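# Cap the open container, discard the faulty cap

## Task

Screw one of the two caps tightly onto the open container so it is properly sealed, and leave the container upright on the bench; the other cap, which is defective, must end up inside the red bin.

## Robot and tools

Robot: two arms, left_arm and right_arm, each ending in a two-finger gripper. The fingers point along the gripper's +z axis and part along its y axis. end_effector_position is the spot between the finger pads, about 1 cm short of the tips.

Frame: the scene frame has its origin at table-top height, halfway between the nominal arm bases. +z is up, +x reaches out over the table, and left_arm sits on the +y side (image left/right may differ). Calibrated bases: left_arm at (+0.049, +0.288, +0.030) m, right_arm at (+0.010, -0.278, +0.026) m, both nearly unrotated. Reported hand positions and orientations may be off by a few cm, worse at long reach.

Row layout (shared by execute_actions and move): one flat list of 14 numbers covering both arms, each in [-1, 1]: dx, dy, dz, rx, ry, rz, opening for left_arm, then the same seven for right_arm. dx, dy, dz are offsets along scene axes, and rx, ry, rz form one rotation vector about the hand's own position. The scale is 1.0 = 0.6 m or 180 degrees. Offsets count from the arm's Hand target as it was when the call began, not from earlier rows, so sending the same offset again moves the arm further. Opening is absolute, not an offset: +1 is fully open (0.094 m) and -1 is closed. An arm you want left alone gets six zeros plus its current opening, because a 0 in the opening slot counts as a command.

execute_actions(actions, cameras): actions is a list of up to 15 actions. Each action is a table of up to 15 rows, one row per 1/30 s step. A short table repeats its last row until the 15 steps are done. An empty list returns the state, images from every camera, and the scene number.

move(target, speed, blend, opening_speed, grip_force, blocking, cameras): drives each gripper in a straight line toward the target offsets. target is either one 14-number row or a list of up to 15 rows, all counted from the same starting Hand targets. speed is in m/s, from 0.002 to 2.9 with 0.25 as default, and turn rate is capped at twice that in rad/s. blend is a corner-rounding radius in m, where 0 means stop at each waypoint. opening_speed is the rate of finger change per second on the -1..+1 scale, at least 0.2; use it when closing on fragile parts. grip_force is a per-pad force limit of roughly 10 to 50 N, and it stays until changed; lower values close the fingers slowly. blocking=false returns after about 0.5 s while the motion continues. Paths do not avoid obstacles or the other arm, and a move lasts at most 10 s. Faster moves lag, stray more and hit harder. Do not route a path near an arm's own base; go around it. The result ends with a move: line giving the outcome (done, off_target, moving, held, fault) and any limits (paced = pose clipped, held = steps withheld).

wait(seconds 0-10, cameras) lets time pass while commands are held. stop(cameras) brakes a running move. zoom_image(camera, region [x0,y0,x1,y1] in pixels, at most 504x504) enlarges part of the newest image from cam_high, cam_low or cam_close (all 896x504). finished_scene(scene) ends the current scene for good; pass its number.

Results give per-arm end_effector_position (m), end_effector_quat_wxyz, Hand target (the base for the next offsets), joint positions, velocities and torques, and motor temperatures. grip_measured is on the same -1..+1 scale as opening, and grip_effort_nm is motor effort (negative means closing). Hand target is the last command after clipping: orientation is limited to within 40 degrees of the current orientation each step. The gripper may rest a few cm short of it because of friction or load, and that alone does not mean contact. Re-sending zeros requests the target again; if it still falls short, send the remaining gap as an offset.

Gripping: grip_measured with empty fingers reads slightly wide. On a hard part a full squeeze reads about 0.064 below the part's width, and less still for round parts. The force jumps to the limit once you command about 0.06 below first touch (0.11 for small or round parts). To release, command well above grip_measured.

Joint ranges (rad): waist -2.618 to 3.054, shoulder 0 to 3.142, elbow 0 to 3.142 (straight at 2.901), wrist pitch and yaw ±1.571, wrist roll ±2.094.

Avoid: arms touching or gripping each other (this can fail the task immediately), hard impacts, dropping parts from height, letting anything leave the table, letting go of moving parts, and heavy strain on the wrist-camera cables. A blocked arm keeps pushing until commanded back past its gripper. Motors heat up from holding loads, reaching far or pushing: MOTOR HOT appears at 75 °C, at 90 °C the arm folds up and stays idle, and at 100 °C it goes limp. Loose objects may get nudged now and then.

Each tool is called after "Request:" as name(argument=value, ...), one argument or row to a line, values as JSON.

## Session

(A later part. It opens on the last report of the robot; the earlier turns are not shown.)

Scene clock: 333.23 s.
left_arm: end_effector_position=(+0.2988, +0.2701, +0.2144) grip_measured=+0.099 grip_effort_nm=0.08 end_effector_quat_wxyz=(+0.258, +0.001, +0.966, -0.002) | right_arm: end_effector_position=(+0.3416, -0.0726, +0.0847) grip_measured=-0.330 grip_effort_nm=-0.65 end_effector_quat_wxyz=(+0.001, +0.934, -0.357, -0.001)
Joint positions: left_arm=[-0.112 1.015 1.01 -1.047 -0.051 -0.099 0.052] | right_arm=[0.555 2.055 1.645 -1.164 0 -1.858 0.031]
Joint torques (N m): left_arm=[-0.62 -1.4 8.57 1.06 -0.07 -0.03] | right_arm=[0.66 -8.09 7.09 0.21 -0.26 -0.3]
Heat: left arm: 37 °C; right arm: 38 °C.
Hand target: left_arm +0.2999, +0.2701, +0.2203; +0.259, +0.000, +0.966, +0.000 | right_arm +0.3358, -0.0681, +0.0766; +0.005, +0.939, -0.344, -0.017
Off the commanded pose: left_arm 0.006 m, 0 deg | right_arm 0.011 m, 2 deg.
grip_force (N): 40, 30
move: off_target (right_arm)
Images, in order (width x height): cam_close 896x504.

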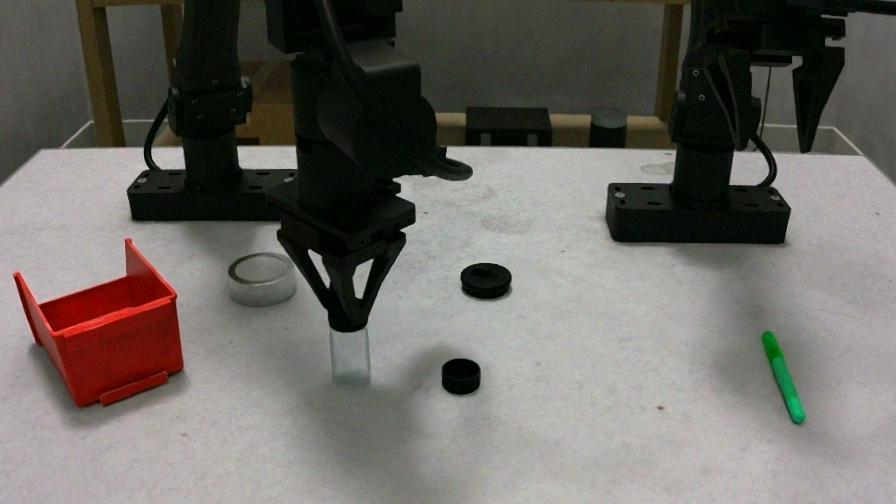

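Request:
move(
  target=[
    [0,0,0,0,0,0,0.1,0,-0.005,-0.0035,-0.0213,0,-0.6107,-0.45],
    [0,0,0,0,0,0,0.1,0,-0.005,-0.0035,0.0283,0,0.8106,-0.45],
  ],
  speed=0.4,
  cameras=["cam_close"],
)

Request:
zoom_image(
  camera="cam_close",
  region=[300, 270, 400, 400],
)

Scene clock: 341.07 s.
left_arm: end_effector_position=(+0.2988, +0.2701, +0.2144) grip_measured=+0.099 grip_effort_nm=0.08 end_effector_quat_wxyz=(+0.258, +0.001, +0.966, -0.002) | right_arm: end_effector_position=(+0.3400, -0.0692, +0.0848) grip_measured=-0.330 grip_effort_nm=-0.65 end_effector_quat_wxyz=(-0.010, +0.599, +0.800, +0.003)
Joint positions: left_arm=[-0.112 1.015 1.01 -1.047 -0.051 -0.099 0.052] | right_arm=[0.555 2.055 1.645 -1.163 -0.021 1.838 0.031]
Joint torques (N m): left_arm=[-0.54 -1.37 8.61 1.07 -0.11 -0.02] | right_arm=[0.36 -8.21 6.12 0.25 0 0.11]
Heat: left arm: 37 °C; right arm: 39 °C.
Hand target: left_arm +0.2999, +0.2701, +0.2203; +0.259, +0.000, +0.966, +0.000 | right_arm +0.3358, -0.0711, +0.0745; -0.013, +0.603, +0.797, -0.012
Off the commanded pose: left_arm 0.006 m, 0 deg | right_arm 0.011 m, 2 deg.
grip_force (N): 40, 30
move: off_target (right_arm)
Images, in order (width x height): cam_close 896x504.

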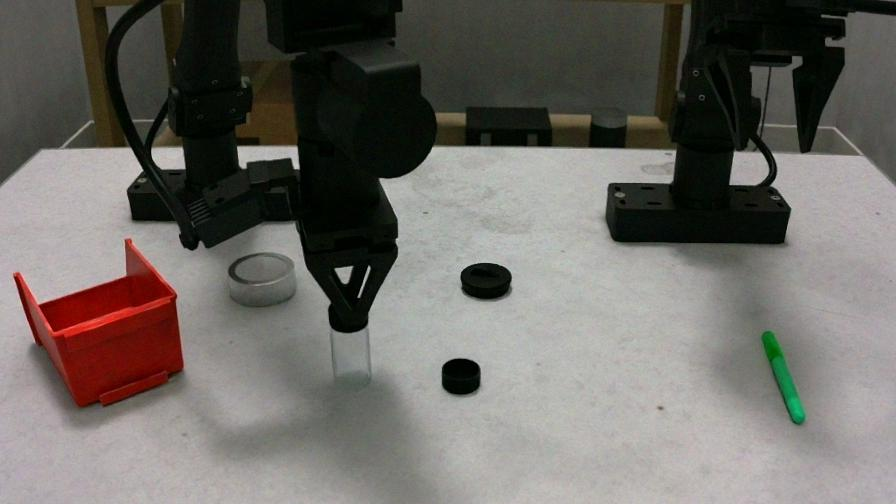

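Scaled by 3.877 from the camera's 896x504 image, which has a finer 1280x720 frame.

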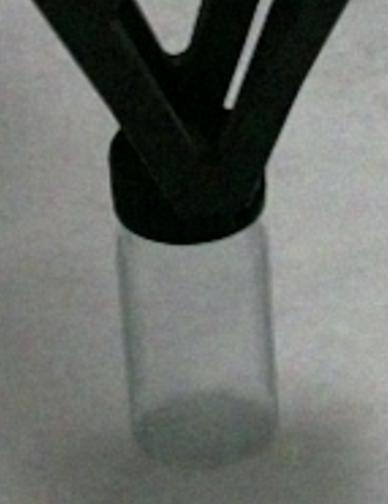

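Request:
move(
  target=[0,0,0,0,0,0,0.1,0,0,-0.014,0,0,0,-0.45],
  speed=0.03,
)

Scene clock: 342.40 s.
left_arm: end_effector_position=(+0.2988, +0.2701, +0.2144) grip_measured=+0.099 grip_effort_nm=0.08 end_effector_quat_wxyz=(+0.258, +0.001, +0.966, -0.002) | right_arm: end_effector_position=(+0.3402, -0.0691, +0.0820) grip_measured=-0.330 grip_effort_nm=-0.65 end_effector_quat_wxyz=(-0.010, +0.600, +0.800, +0.004)
Joint positions: left_arm=[-0.112 1.015 1.01 -1.047 -0.051 -0.099 0.052] | right_arm=[0.555 2.055 1.634 -1.149 -0.021 1.839 0.031]
Joint torques (N m): left_arm=[-0.57 -1.44 8.66 1.06 -0.08 -0.03] | right_arm=[0.31 -7.77 5 0.42 0.01 0.11]
Heat: left arm: 37 °C; right arm: 39 °C.
Hand target: left_arm +0.2999, +0.2701, +0.2203; +0.259, +0.000, +0.966, +0.000 | right_arm +0.3359, -0.0711, +0.0661; -0.013, +0.603, +0.797, -0.012
Off the commanded pose: left_arm 0.006 m, 0 deg | right_arm 0.017 m, 2 deg.
grip_force (N): 40, 30
move: off_target (right_arm)

Request:
move(
  target=[0,0,0,0,0,0,0.1,0,0,-0.014,0,0,0,-0.45],
  speed=0.03,
  cameras=["cam_close"],
)

Request:
zoom_image(
  camera="cam_close",
  region=[300, 270, 400, 400],
)

Scene clock: 343.47 s.
left_arm: end_effector_position=(+0.2988, +0.2701, +0.2144) grip_measured=+0.099 grip_effort_nm=0.08 end_effector_quat_wxyz=(+0.258, +0.001, +0.966, -0.002) | right_arm: end_effector_position=(+0.3401, -0.0690, +0.0806) grip_measured=-0.330 grip_effort_nm=-0.65 end_effector_quat_wxyz=(-0.010, +0.600, +0.800, +0.005)
Joint positions: left_arm=[-0.112 1.015 1.01 -1.047 -0.051 -0.099 0.052] | right_arm=[0.555 2.055 1.628 -1.142 -0.021 1.839 0.031]
Joint torques (N m): left_arm=[-0.51 -1.4 8.58 1.03 -0.1 -0.05] | right_arm=[0.4 -7.27 3.41 0.63 0 0.09]
Heat: left arm: 37 °C; right arm: 39 °C.
Hand target: left_arm +0.2999, +0.2701, +0.2203; +0.259, +0.000, +0.966, +0.000 | right_arm +0.3359, -0.0711, +0.0577; -0.013, +0.603, +0.797, -0.012
Off the commanded pose: left_arm 0.006 m, 0 deg | right_arm 0.023 m, 2 deg.
grip_force (N): 40, 30
move: off_target (right_arm)
Images, in order (width x height): cam_close 896x504.

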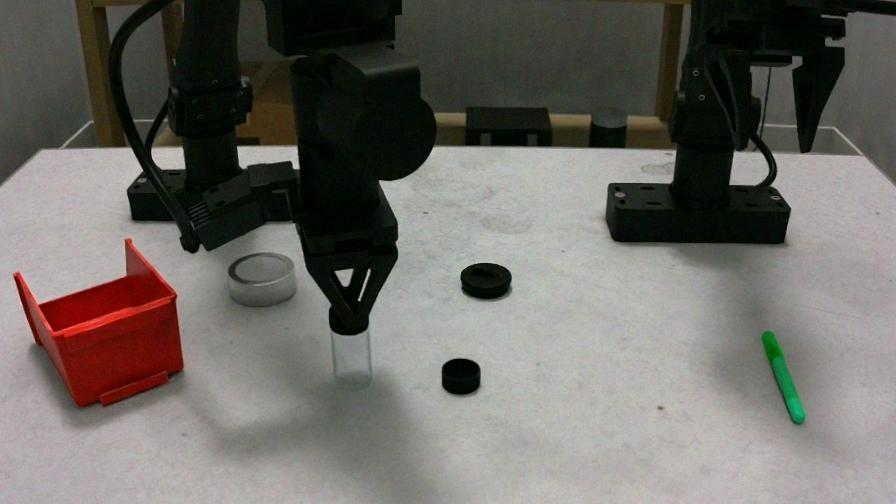

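Scaled by 3.877 from the camera's 896x504 image, which has a finer 1280x720 frame.

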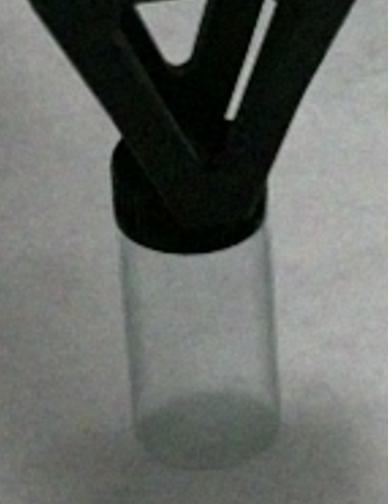

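Request:
move(
  target=[0,0,0,0,0,0,0.1,0,0,0.06,0,0,0,-0.45],
  speed=0.04,
  cameras=["cam_close"],
)

Request:
zoom_image(
  camera="cam_close",
  region=[300, 270, 400, 400],
)

Scene clock: 346.23 s.
left_arm: end_effector_position=(+0.2988, +0.2701, +0.2144) grip_measured=+0.099 grip_effort_nm=0.08 end_effector_quat_wxyz=(+0.258, +0.001, +0.966, -0.002) | right_arm: end_effector_position=(+0.3344, -0.0725, +0.0886) grip_measured=-0.330 grip_effort_nm=-0.65 end_effector_quat_wxyz=(-0.015, +0.600, +0.800, -0.010)
Joint positions: left_arm=[-0.112 1.015 1.01 -1.047 -0.051 -0.099 0.052] | right_arm=[0.555 2.055 1.66 -1.206 -0.021 1.839 0.031]
Joint torques (N m): left_arm=[-0.59 -1.42 8.58 1.07 -0.08 -0.02] | right_arm=[0.36 -9.11 10.11 -0.06 0 0.11]
Heat: left arm: 37 °C; right arm: 39 °C.
Hand target: left_arm +0.2999, +0.2701, +0.2203; +0.259, +0.000, +0.966, +0.000 | right_arm +0.3359, -0.0711, +0.0938; -0.013, +0.603, +0.797, -0.012
Off the commanded pose: left_arm 0.006 m, 0 deg | right_arm 0.006 m, 1 deg.
grip_force (N): 40, 30
move: done
Images, in order (width x height): cam_close 896x504.

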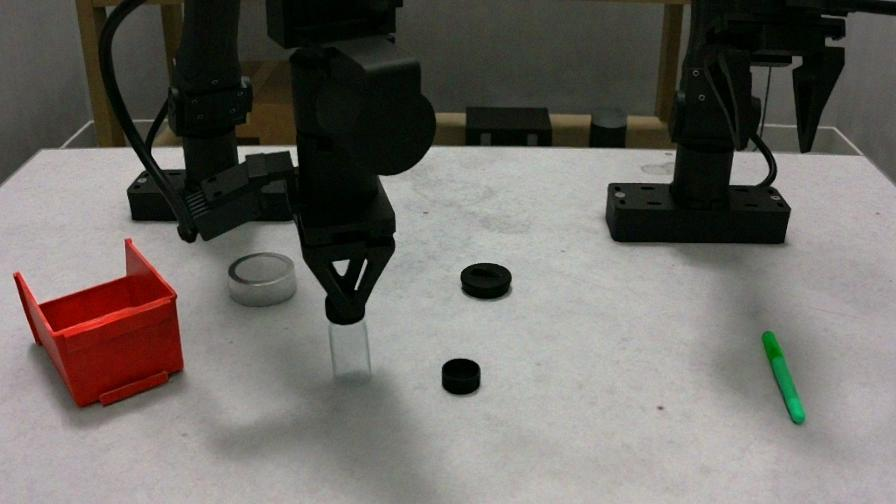

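Scaled by 3.877 from the camera's 896x504 image, which has a finer 1280x720 frame.

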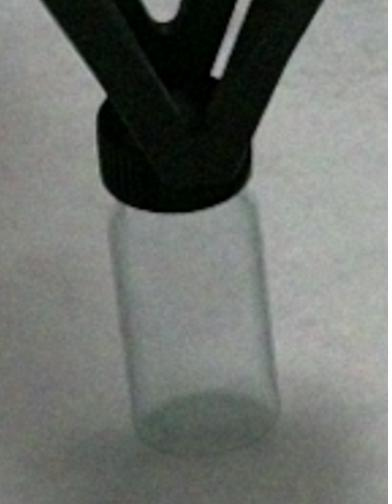

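Request:
move(
  target=[0,0,0,0,0,0,0.1,0.004,0,0.02,0,0,0,-0.45],
  speed=0.03,
  cameras=["cam_close","cam_low"],
)

Request:
zoom_image(
  camera="cam_close",
  region=[300, 270, 400, 400],
)

Request:
zoom_image(
  camera="cam_low",
  region=[390, 220, 460, 290],
)

Scene clock: 348.27 s.
left_arm: end_effector_position=(+0.2988, +0.2701, +0.2144) grip_measured=+0.099 grip_effort_nm=0.08 end_effector_quat_wxyz=(+0.258, +0.001, +0.966, -0.002) | right_arm: end_effector_position=(+0.3363, -0.0714, +0.1017) grip_measured=-0.330 grip_effort_nm=-0.65 end_effector_quat_wxyz=(-0.015, +0.600, +0.800, -0.009)
Joint positions: left_arm=[-0.112 1.015 1.01 -1.047 -0.051 -0.099 0.052] | right_arm=[0.555 2.055 1.712 -1.256 -0.021 1.839 0.031]
Joint torques (N m): left_arm=[-0.59 -1.35 8.65 1.06 -0.1 -0.05] | right_arm=[0.09 -8.95 10.21 -0.04 -0.02 0.09]
Heat: left arm: 37 °C; right arm: 39 °C.
Hand target: left_arm +0.2999, +0.2701, +0.2203; +0.259, +0.000, +0.966, +0.000 | right_arm +0.3383, -0.0711, +0.1058; -0.013, +0.603, +0.797, -0.012
Off the commanded pose: left_arm 0.006 m, 0 deg | right_arm 0.005 m, 1 deg.
grip_force (N): 40, 30
move: done
Images, in order (width x height): cam_low 896x504, cam_close 896x504.

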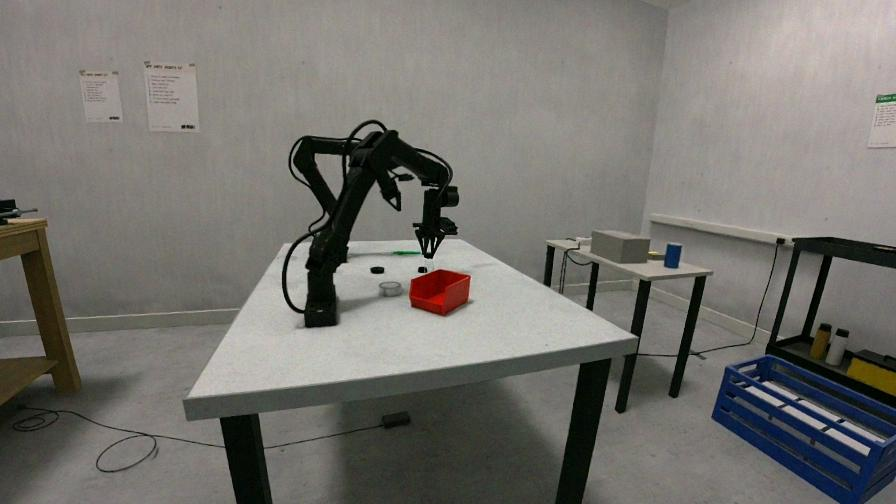

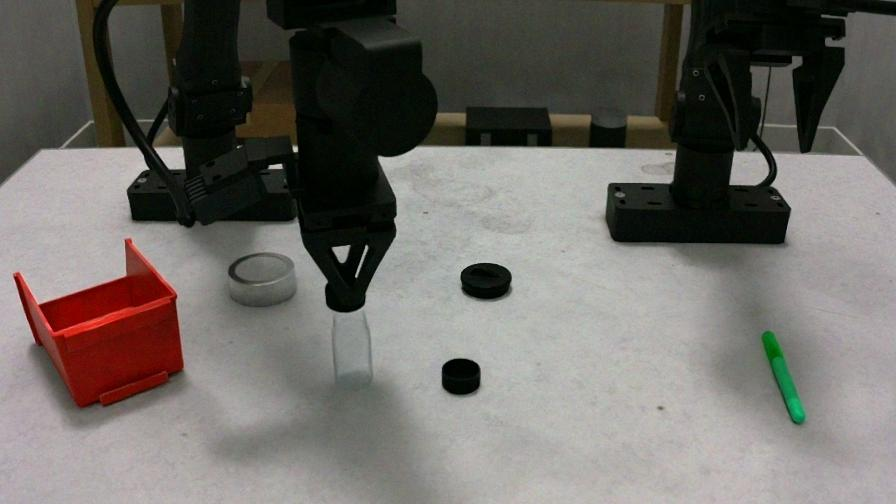

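Scaled by 3.877 from the camera's 896x504 image, which has a finer 1280x720 frame.

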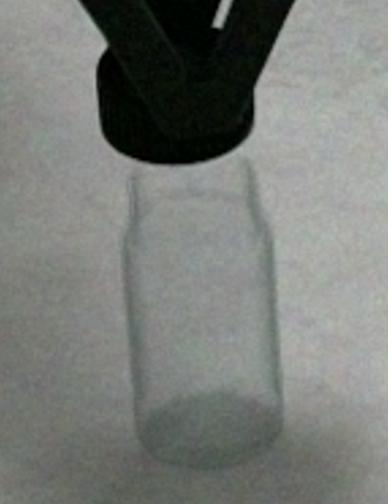

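Scaled by 7.200 from the camera's 896x504 image, which has a finer 1280x720 frame.

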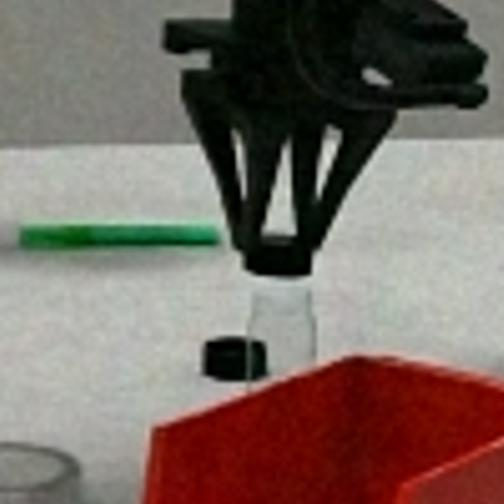

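Request:
move(
  target=[0,0,0,0,0,0,0.1,-0.0075,0.0145,-0.030,0,0,0,-0.45],
  speed=0.05,
  cameras=["cam_close","cam_low"],
)

Request:
zoom_image(
  camera="cam_close",
  region=[300, 270, 400, 400],
)

Request:
zoom_image(
  camera="cam_low",
  region=[390, 220, 460, 290],
)

Scene clock: 350.70 s.
left_arm: end_effector_position=(+0.2988, +0.2701, +0.2144) grip_measured=+0.099 grip_effort_nm=0.08 end_effector_quat_wxyz=(+0.258, +0.001, +0.966, -0.002) | right_arm: end_effector_position=(+0.3388, -0.0607, +0.0996) grip_measured=-0.330 grip_effort_nm=-0.65 end_effector_quat_wxyz=(-0.009, +0.600, +0.800, +0.006)
Joint positions: left_arm=[-0.112 1.015 1.01 -1.047 -0.051 -0.099 0.052] | right_arm=[0.574 2.055 1.705 -1.216 -0.022 1.86 0.031]
Joint torques (N m): left_arm=[-0.53 -1.29 8.58 1.05 -0.09 -0.03] | right_arm=[0.54 -8.12 5.91 0.23 0.01 0.1]
Heat: left arm: 37 °C; right arm: 39 °C.
Hand target: left_arm +0.2999, +0.2701, +0.2203; +0.259, +0.000, +0.966, +0.000 | right_arm +0.3338, -0.0623, +0.0877; -0.013, +0.603, +0.797, -0.012
Off the commanded pose: left_arm 0.006 m, 0 deg | right_arm 0.013 m, 2 deg.
grip_force (N): 40, 30
move: off_target (right_arm)
Images, in order (width x height): cam_low 896x504, cam_close 896x504.

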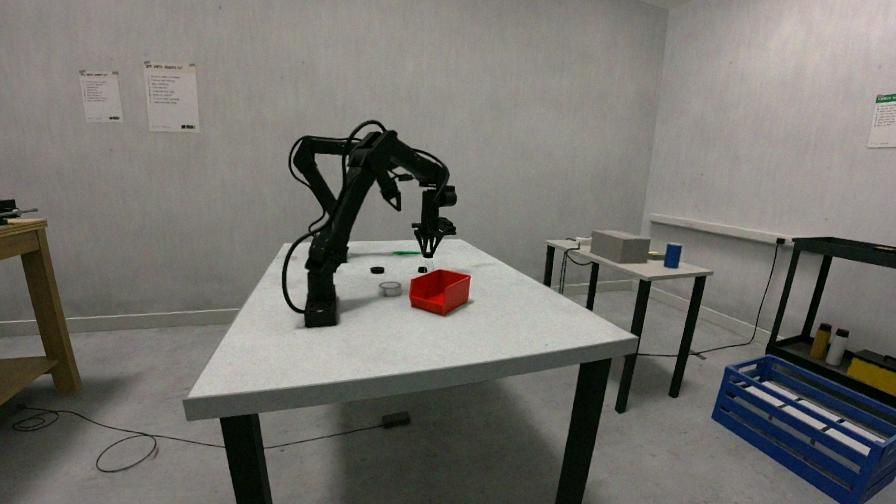

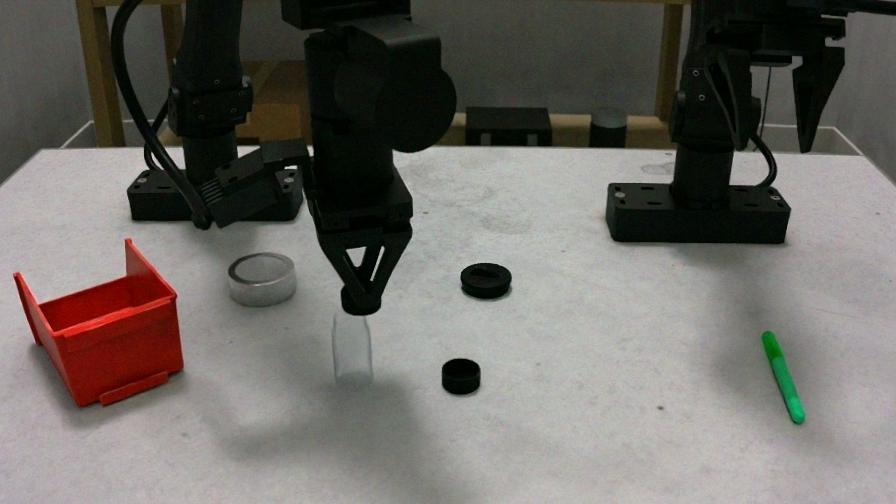

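Scaled by 3.877 from the camera's 896x504 image, which has a finer 1280x720 frame.

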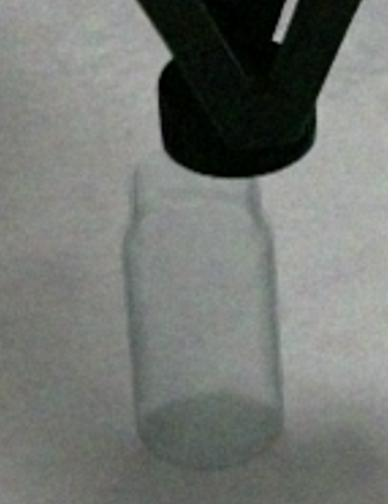

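Scaled by 7.200 from the camera's 896x504 image, which has a finer 1280x720 frame.

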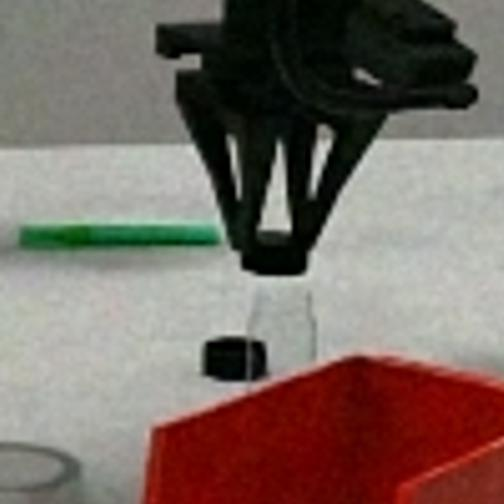

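Request:
move(
  target=[0,0,0,0,0,0,0.1,0.002,-0.0148,0,0,0,0,-0.45],
  speed=0.05,
  cameras=["cam_close","cam_low"],
)

Request:
zoom_image(
  camera="cam_close",
  region=[300, 270, 400, 400],
)

Request:
zoom_image(
  camera="cam_low",
  region=[390, 220, 460, 290],
)

Scene clock: 352.80 s.
left_arm: end_effector_position=(+0.2988, +0.2701, +0.2144) grip_measured=+0.099 grip_effort_nm=0.08 end_effector_quat_wxyz=(+0.258, +0.001, +0.966, -0.002) | right_arm: end_effector_position=(+0.3366, -0.0654, +0.0942) grip_measured=-0.330 grip_effort_nm=-0.65 end_effector_quat_wxyz=(-0.012, +0.603, +0.798, -0.001)
Joint positions: left_arm=[-0.112 1.015 1.01 -1.047 -0.051 -0.099 0.052] | right_arm=[0.567 2.055 1.683 -1.21 -0.022 1.859 0.031]
Joint torques (N m): left_arm=[-0.57 -1.42 8.54 1.07 -0.11 -0.04] | right_arm=[-0.51 -9.13 5.89 0.2 0 -0.13]
Heat: left arm: 37 °C; right arm: 39 °C.
Hand target: left_arm +0.2999, +0.2701, +0.2203; +0.259, +0.000, +0.966, +0.000 | right_arm +0.3349, -0.0712, +0.0877; -0.013, +0.603, +0.797, -0.012
Off the commanded pose: left_arm 0.006 m, 0 deg | right_arm 0.009 m, 1 deg.
grip_force (N): 40, 30
move: done
Images, in order (width x height): cam_low 896x504, cam_close 896x504.

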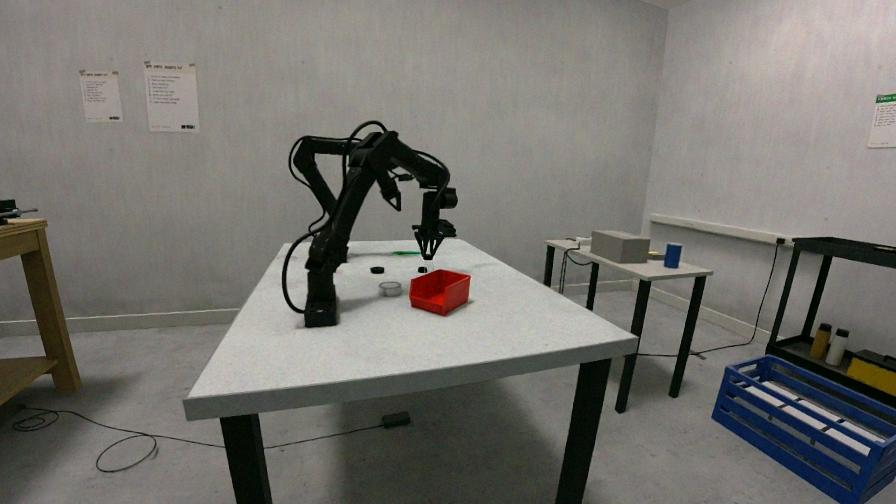

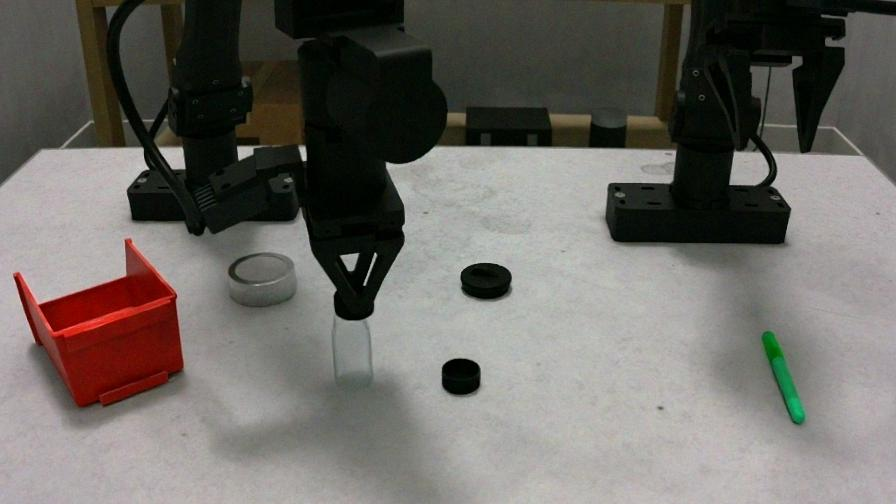

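Scaled by 3.877 from the camera's 896x504 image, which has a finer 1280x720 frame.

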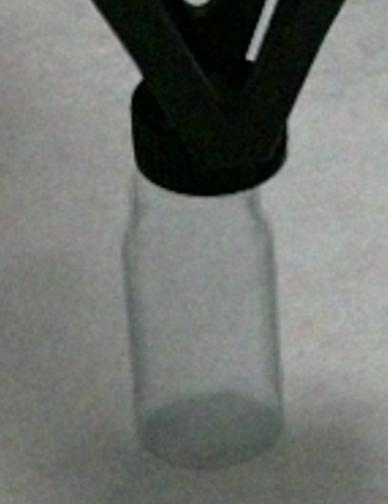

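Scaled by 7.200 from the camera's 896x504 image, which has a finer 1280x720 frame.

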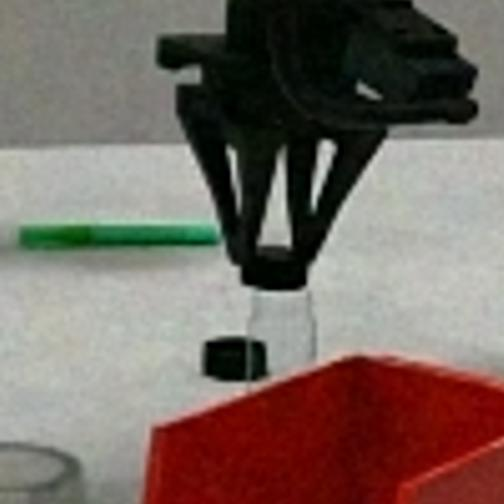

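Request:
move(
  target=[0,0,0,0,0,0,0.1,0.006,-0.0045,0,0,0,0,-0.45],
  speed=0.05,
  cameras=["cam_close","cam_low"],
)

Request:
zoom_image(
  camera="cam_close",
  region=[300, 270, 400, 400],
)

Request:
zoom_image(
  camera="cam_low",
  region=[390, 220, 460, 290],
)

Scene clock: 354.53 s.
left_arm: end_effector_position=(+0.2988, +0.2701, +0.2144) grip_measured=+0.099 grip_effort_nm=0.08 end_effector_quat_wxyz=(+0.258, +0.001, +0.966, -0.002) | right_arm: end_effector_position=(+0.3391, -0.0689, +0.0942) grip_measured=-0.330 grip_effort_nm=-0.65 end_effector_quat_wxyz=(-0.012, +0.603, +0.798, -0.001)
Joint positions: left_arm=[-0.112 1.015 1.01 -1.047 -0.051 -0.099 0.052] | right_arm=[0.556 2.055 1.683 -1.209 -0.022 1.849 0.031]
Joint torques (N m): left_arm=[-0.54 -1.33 8.47 1.06 -0.06 -0.02] | right_arm=[-0.59 -8.66 6.74 0.2 0 -0.1]
Heat: left arm: 37 °C; right arm: 39 °C.
Hand target: left_arm +0.2999, +0.2701, +0.2203; +0.259, +0.000, +0.966, +0.000 | right_arm +0.3386, -0.0740, +0.0877; -0.013, +0.603, +0.797, -0.012
Off the commanded pose: left_arm 0.006 m, 0 deg | right_arm 0.008 m, 1 deg.
grip_force (N): 40, 30
move: done
Images, in order (width x height): cam_low 896x504, cam_close 896x504.

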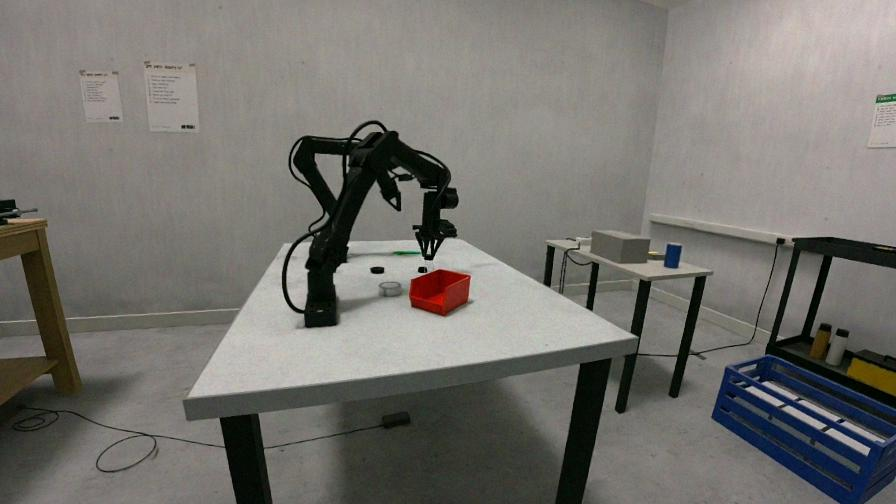

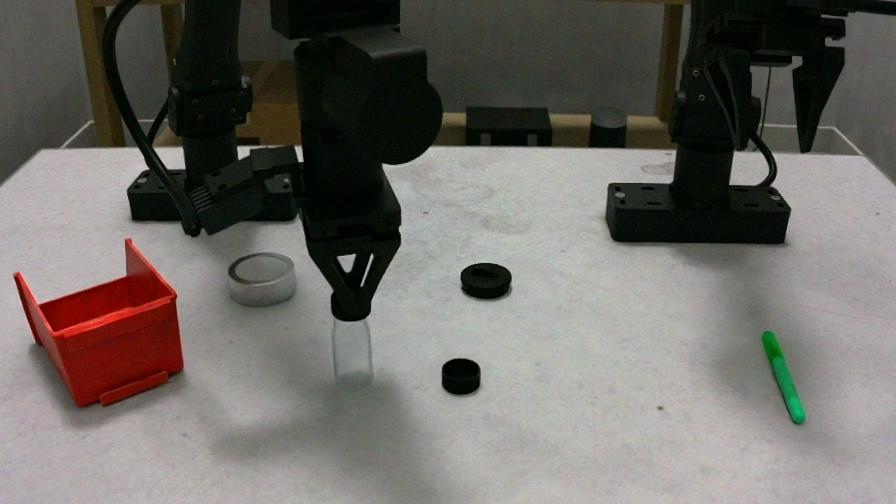

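Scaled by 3.877 from the camera's 896x504 image, which has a finer 1280x720 frame.

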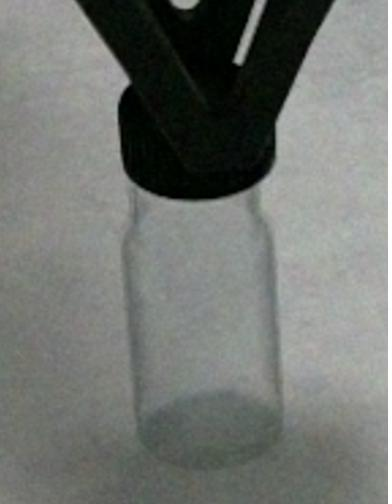

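Scaled by 7.200 from the camera's 896x504 image, which has a finer 1280x720 frame.

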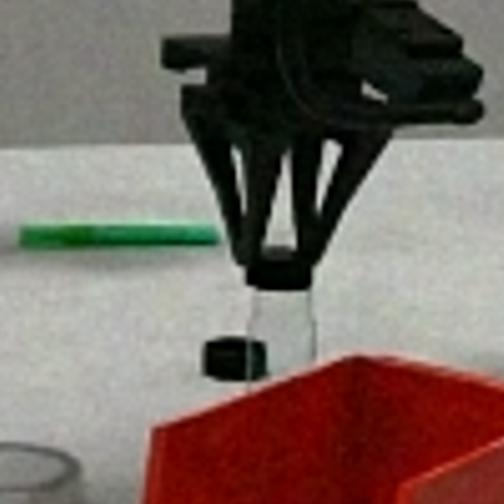

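Request:
move(
  target=[0,0,0,0,0,0,0.1,0.002,0.002,-0.047,0,0,0,-0.45],
  speed=0.05,
  cameras=["cam_close"],
)

Request:
zoom_image(
  camera="cam_close",
  region=[300, 270, 400, 400],
)

Scene clock: 356.03 s.
left_arm: end_effector_position=(+0.2988, +0.2701, +0.2144) grip_measured=+0.099 grip_effort_nm=0.08 end_effector_quat_wxyz=(+0.258, +0.001, +0.966, -0.002) | right_arm: end_effector_position=(+0.3423, -0.0667, +0.0808) grip_measured=-0.330 grip_effort_nm=-0.65 end_effector_quat_wxyz=(-0.009, +0.603, +0.798, +0.008)
Joint positions: left_arm=[-0.112 1.015 1.01 -1.047 -0.051 -0.099 0.052] | right_arm=[0.556 2.06 1.637 -1.139 -0.023 1.848 0.031]
Joint torques (N m): left_arm=[-0.57 -1.35 8.65 1.05 -0.1 -0.01] | right_arm=[-0.51 -7.15 4.33 0.51 0.02 -0.11]
Heat: left arm: 37 °C; right arm: 39 °C.
Hand target: left_arm +0.2999, +0.2701, +0.2203; +0.259, +0.000, +0.966, +0.000 | right_arm +0.3398, -0.0728, +0.0595; -0.013, +0.603, +0.797, -0.012
Off the commanded pose: left_arm 0.006 m, 0 deg | right_arm 0.022 m, 2 deg.
grip_force (N): 40, 30
move: off_target (right_arm)
Images, in order (width x height): cam_close 896x504.

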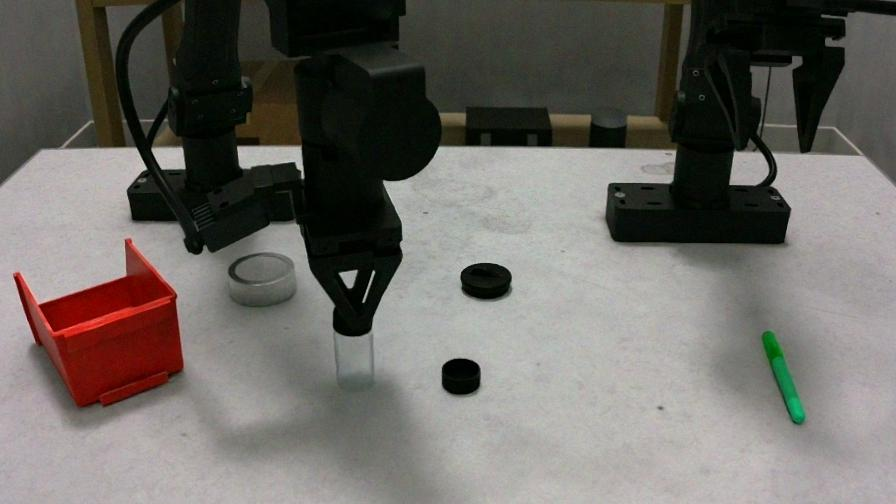

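Scaled by 3.877 from the camera's 896x504 image, which has a finer 1280x720 frame.

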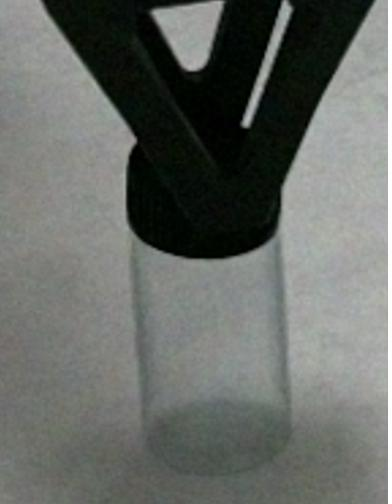

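Request:
move(
  target=[
    [0,0,0,0,0,0,0.1,0,0,0.002,0.0207,0,0.594,-0.45],
    [0,0,0,0,0,0,0.1,0,0,0.002,-0.0283,0,-0.8106,-0.45],
  ],
  speed=0.5,
)

Request:
move(
  target=[
    [0,0,0,0,0,0,0.1,0,0,0,-0.0207,0,-0.594,-0.45],
    [0,0,0,0,0,0,0.1,0,0,0,0.0283,0,0.8106,-0.45],
  ],
  speed=0.4,
  blocking=false,
)

Request:
wait(
  seconds=0.7,
)

Request:
wait(
  seconds=1.0,
)

Request:
wait(
  seconds=1.0,
)

Request:
wait(
  seconds=1.0,
)

Request:
wait(
  seconds=3,
  cameras=["cam_close"],
)

Scene clock: 362.53 s.
left_arm: end_effector_position=(+0.2988, +0.2701, +0.2144) grip_measured=+0.099 grip_effort_nm=0.08 end_effector_quat_wxyz=(+0.258, +0.001, +0.966, -0.002) | right_arm: end_effector_position=(+0.3468, -0.0654, +0.0808) grip_measured=-0.330 grip_effort_nm=-0.65 end_effector_quat_wxyz=(-0.015, +0.934, -0.356, +0.002)
Joint positions: left_arm=[-0.112 1.015 1.01 -1.047 -0.051 -0.099 0.052] | right_arm=[0.556 2.06 1.637 -1.121 -0.016 -1.858 0.031]
Joint torques (N m): left_arm=[-0.64 -1.33 8.62 1.06 -0.08 -0.02] | right_arm=[-0.66 -7.46 4.36 0.36 -0.11 -0.49]
Heat: left arm: 37 °C; right arm: 39 °C.
Hand target: left_arm +0.2999, +0.2701, +0.2203; +0.259, +0.000, +0.966, +0.000 | right_arm +0.3398, -0.0728, +0.0607; +0.005, +0.939, -0.344, -0.017
Off the commanded pose: left_arm 0.006 m, 0 deg | right_arm 0.023 m, 4 deg.
grip_force (N): 40, 30
move: off_target (right_arm)

Scene clock: 363.03 s.
left_arm: end_effector_position=(+0.2988, +0.2701, +0.2144) grip_measured=+0.099 grip_effort_nm=0.08 end_effector_quat_wxyz=(+0.258, +0.001, +0.966, -0.002) | right_arm: end_effector_position=(+0.3471, -0.0652, +0.0808) grip_measured=-0.330 grip_effort_nm=-0.65 end_effector_quat_wxyz=(-0.016, +0.897, -0.442, +0.001)
Joint positions: left_arm=[-0.112 1.015 1.01 -1.047 -0.051 -0.099 0.052] | right_arm=[0.556 2.06 1.637 -1.12 -0.016 -1.671 0.031]
Joint velocities: left_arm=[within noise] | right_arm=[0.007 0.012 -0.007 -0.007 0.066 0.74 -0.001]
Joint torques (N m): left_arm=[-0.55 -1.36 8.54 1.08 -0.09 -0.04] | right_arm=[-0.57 -7.6 4.42 0.31 -0.1 -0.01]
Heat: left arm: 37 °C; right arm: 39 °C.
Hand target: left_arm +0.2999, +0.2701, +0.2203; +0.259, +0.000, +0.966, +0.000 | right_arm +0.3393, -0.0730, +0.0614; +0.007, +0.868, -0.496, -0.016
Tool commands: left_gripper/opening=+0.1 right_gripper/opening=-0.45
Off the commanded pose: left_arm 0.006 m, 0 deg | right_arm 0.023 m, 158 deg.
grip_force (N): 40, 30
move: running; path passed 0 of 2 targets

Scene clock: 363.73 s.
left_arm: end_effector_position=(+0.2988, +0.2701, +0.2144) grip_measured=+0.099 grip_effort_nm=0.08 end_effector_quat_wxyz=(+0.258, +0.001, +0.966, -0.002) | right_arm: end_effector_position=(+0.3479, -0.0647, +0.0809) grip_measured=-0.330 grip_effort_nm=-0.65 end_effector_quat_wxyz=(-0.017, +0.747, -0.665, -0.003)
Joint positions: left_arm=[-0.112 1.015 1.01 -1.047 -0.051 -0.099 0.052] | right_arm=[0.556 2.06 1.637 -1.116 -0.016 -1.133 0.031]
Joint velocities: left_arm=[within noise] | right_arm=[-0.002 -0.002 -0.012 0.081 0.022 0.842 -0.002]
Joint torques (N m): left_arm=[-0.5 -1.39 8.49 1.06 -0.1 -0.01] | right_arm=[-0.51 -7.6 4.29 0.31 -0.09 0.07]
Heat: left arm: 37 °C; right arm: 39 °C.
Hand target: left_arm +0.2999, +0.2701, +0.2203; +0.259, +0.000, +0.966, +0.000 | right_arm +0.3395, -0.0729, +0.0611; +0.011, +0.698, -0.716, -0.013
Tool commands: left_gripper/opening=+0.1 right_gripper/opening=-0.45
Off the commanded pose: left_arm 0.006 m, 0 deg | right_arm 0.023 m, 171 deg.
grip_force (N): 40, 30
earlier move: running; path passed 0 of 2 targets
wait: 0.70 s; no rest

Scene clock: 364.73 s.
left_arm: end_effector_position=(+0.2988, +0.2701, +0.2144) grip_measured=+0.099 grip_effort_nm=0.08 end_effector_quat_wxyz=(+0.258, +0.001, +0.966, -0.002) | right_arm: end_effector_position=(+0.3505, -0.0653, +0.0809) grip_measured=-0.330 grip_effort_nm=-0.65 end_effector_quat_wxyz=(+0.019, -0.431, +0.902, +0.005)
Joint positions: left_arm=[-0.112 1.015 1.01 -1.047 -0.051 -0.099 0.052] | right_arm=[0.556 2.06 1.637 -1.109 -0.005 -0.336 0.031]
Joint velocities: left_arm=[within noise] | right_arm=[-0.007 -0.002 -0.012 -0.007 0.037 0.755 -0.001]
Joint torques (N m): left_arm=[-0.66 -1.39 8.55 1.08 -0.11 -0.02] | right_arm=[-0.46 -7.58 4.4 0.26 -0.16 0.08]
Heat: left arm: 37 °C; right arm: 39 °C.
Hand target: left_arm +0.2999, +0.2701, +0.2203; +0.259, +0.000, +0.966, +0.000 | right_arm +0.3397, -0.0728, +0.0608; -0.015, -0.365, +0.931, +0.006
Tool commands: left_gripper/opening=+0.1 right_gripper/opening=-0.45
Off the commanded pose: left_arm 0.006 m, 0 deg | right_arm 0.024 m, 125 deg.
grip_force (N): 40, 30
earlier move: running; path passed 0 of 2 targets
wait: 1.00 s; no rest

Scene clock: 365.73 s.
left_arm: end_effector_position=(+0.2988, +0.2701, +0.2144) grip_measured=+0.099 grip_effort_nm=0.08 end_effector_quat_wxyz=(+0.258, +0.001, +0.966, -0.002) | right_arm: end_effector_position=(+0.3508, -0.0658, +0.0809) grip_measured=-0.330 grip_effort_nm=-0.65 end_effector_quat_wxyz=(+0.019, -0.276, +0.961, +0.006)
Joint positions: left_arm=[-0.112 1.015 1.01 -1.047 -0.051 -0.099 0.052] | right_arm=[0.556 2.06 1.637 -1.109 -0.002 -0.004 0.031]
Joint velocities: left_arm=[within noise] | right_arm=[-0.022 -0.002 0.002 0.007 0.007 0.374 0]
Joint torques (N m): left_arm=[-0.47 -1.37 8.62 1.04 -0.09 -0.01] | right_arm=[-0.35 -7.64 4.45 0.23 -0.18 0.08]
Heat: left arm: 37 °C; right arm: 39 °C.
Hand target: left_arm +0.2999, +0.2701, +0.2203; +0.259, +0.000, +0.966, +0.000 | right_arm +0.3394, -0.0729, +0.0616; -0.016, -0.236, +0.972, +0.003
Tool commands: left_gripper/opening=+0.1 right_gripper/opening=-0.45
Off the commanded pose: left_arm 0.006 m, 0 deg | right_arm 0.024 m, 106 deg.
grip_force (N): 40, 30
earlier move: running; path passed 1 of 2 targets
wait: 1.00 s; no rest

Scene clock: 366.73 s.
left_arm: end_effector_position=(+0.2988, +0.2701, +0.2144) grip_measured=+0.099 grip_effort_nm=0.08 end_effector_quat_wxyz=(+0.258, +0.001, +0.966, -0.002) | right_arm: end_effector_position=(+0.3514, -0.0685, +0.0809) grip_measured=-0.330 grip_effort_nm=-0.65 end_effector_quat_wxyz=(+0.015, +0.091, +0.996, +0.009)
Joint positions: left_arm=[-0.112 1.015 1.01 -1.047 -0.051 -0.099 0.052] | right_arm=[0.552 2.06 1.637 -1.112 0.004 0.733 0.031]
Joint velocities: left_arm=[within noise] | right_arm=[-0.017 0.002 -0.007 -0.007 -0.022 0.784 0]
Joint torques (N m): left_arm=[-0.58 -1.52 8.66 1.05 -0.11 -0.05] | right_arm=[-0.09 -7.43 4.7 0.25 -0.22 0.1]
Heat: left arm: 37 °C; right arm: 39 °C.
Hand target: left_arm +0.2999, +0.2701, +0.2203; +0.259, +0.000, +0.966, +0.000 | right_arm +0.3396, -0.0728, +0.0612; -0.016, +0.160, +0.987, -0.004
Tool commands: left_gripper/opening=+0.1 right_gripper/opening=-0.45
Off the commanded pose: left_arm 0.006 m, 0 deg | right_arm 0.024 m, 64 deg.
grip_force (N): 40, 30
earlier move: running; path passed 1 of 2 targets
wait: 1.00 s; no rest

Scene clock: 368.53 s.
left_arm: end_effector_position=(+0.2988, +0.2701, +0.2144) grip_measured=+0.099 grip_effort_nm=0.08 end_effector_quat_wxyz=(+0.258, +0.001, +0.966, -0.002) | right_arm: end_effector_position=(+0.3476, -0.0691, +0.0808) grip_measured=-0.330 grip_effort_nm=-0.65 end_effector_quat_wxyz=(+0.000, +0.596, +0.803, +0.011)
Joint positions: left_arm=[-0.112 1.015 1.01 -1.047 -0.051 -0.099 0.052] | right_arm=[0.551 2.06 1.637 -1.127 -0.008 1.826 0.031]
Joint torques (N m): left_arm=[-0.51 -1.36 8.57 1.08 -0.09 -0.02] | right_arm=[-0.01 -7.24 4.79 0.36 -0.13 0.11]
Heat: left arm: 37 °C; right arm: 39 °C.
Hand target: left_arm +0.2999, +0.2701, +0.2203; +0.259, +0.000, +0.966, +0.000 | right_arm +0.3397, -0.0728, +0.0607; -0.013, +0.603, +0.797, -0.012
Tool commands: left_gripper/opening=+0.1 right_gripper/opening=-0.45
Off the commanded pose: left_arm 0.006 m, 0 deg | right_arm 0.022 m, 3 deg.
grip_force (N): 40, 30
earlier move: off_target (right_arm)
wait: 1.80 of 3 s (the move ended)
Images, in order (width x height): cam_close 896x504.

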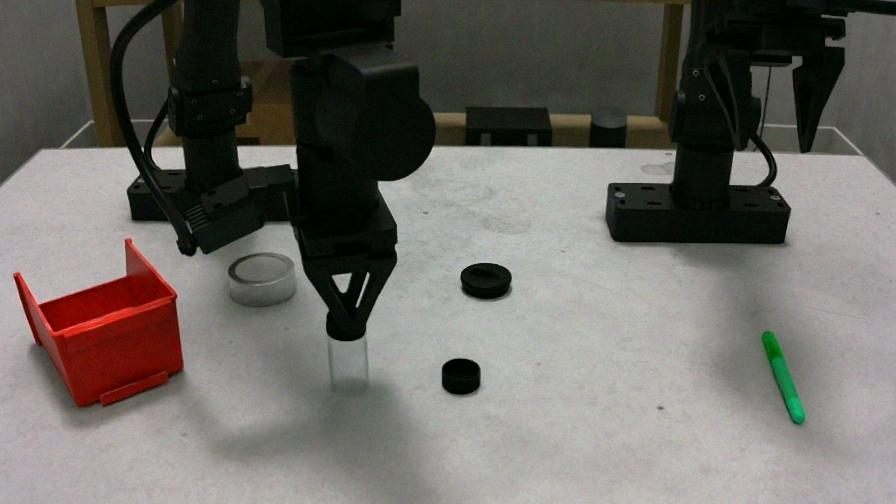

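Request:
move(
  target=[0,0,0,0,0,0,0.1,0.008,0.004,0.11,0,0,0,-0.45],
  speed=0.06,
  cameras=["cam_close"],
)

Request:
zoom_image(
  camera="cam_close",
  region=[300, 240, 400, 400],
)

Scene clock: 371.07 s.
left_arm: end_effector_position=(+0.2988, +0.2701, +0.2144) grip_measured=+0.099 grip_effort_nm=0.08 end_effector_quat_wxyz=(+0.258, +0.001, +0.966, -0.002) | right_arm: end_effector_position=(+0.3429, -0.0695, +0.1274) grip_measured=-0.330 grip_effort_nm=-0.65 end_effector_quat_wxyz=(-0.012, +0.597, +0.802, -0.004)
Joint positions: left_arm=[-0.112 1.015 1.01 -1.047 -0.051 -0.099 0.052] | right_arm=[0.551 2.064 1.829 -1.351 -0.02 1.83 0.031]
Joint torques (N m): left_arm=[-0.62 -1.32 8.59 1.06 -0.11 -0.03] | right_arm=[-0.12 -8.14 10.13 -0.01 -0.01 0.1]
Heat: left arm: 37 °C; right arm: 39 °C.
Hand target: left_arm +0.2999, +0.2701, +0.2203; +0.259, +0.000, +0.966, +0.000 | right_arm +0.3445, -0.0704, +0.1267; -0.013, +0.603, +0.797, -0.012
Off the commanded pose: left_arm 0.006 m, 0 deg | right_arm 0.002 m, 1 deg.
grip_force (N): 40, 30
move: done
Images, in order (width x height): cam_close 896x504.

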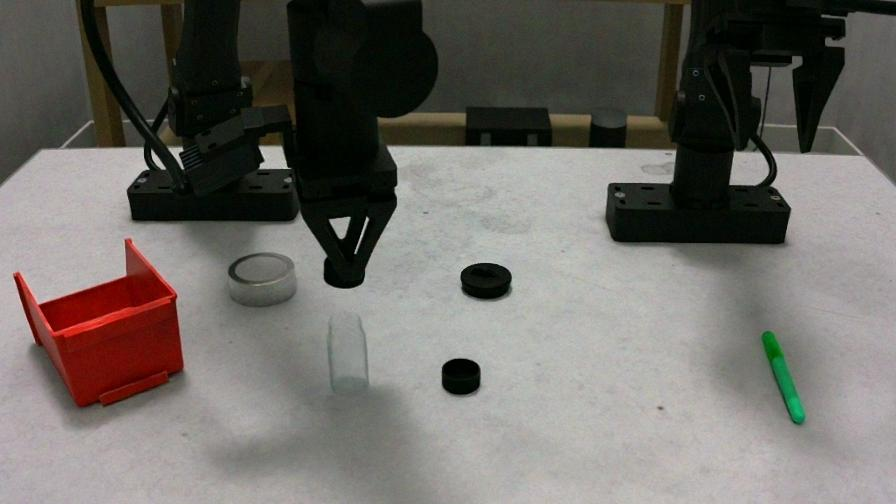

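Scaled by 3.150 from the camera's 896x504 image, which has a finer 1280x720 frame.

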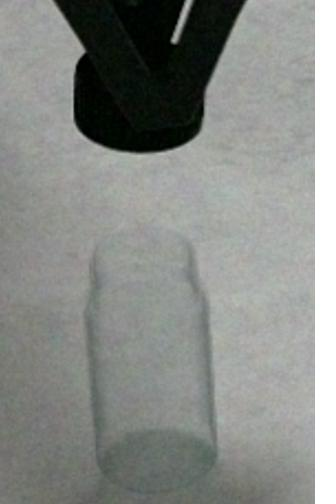

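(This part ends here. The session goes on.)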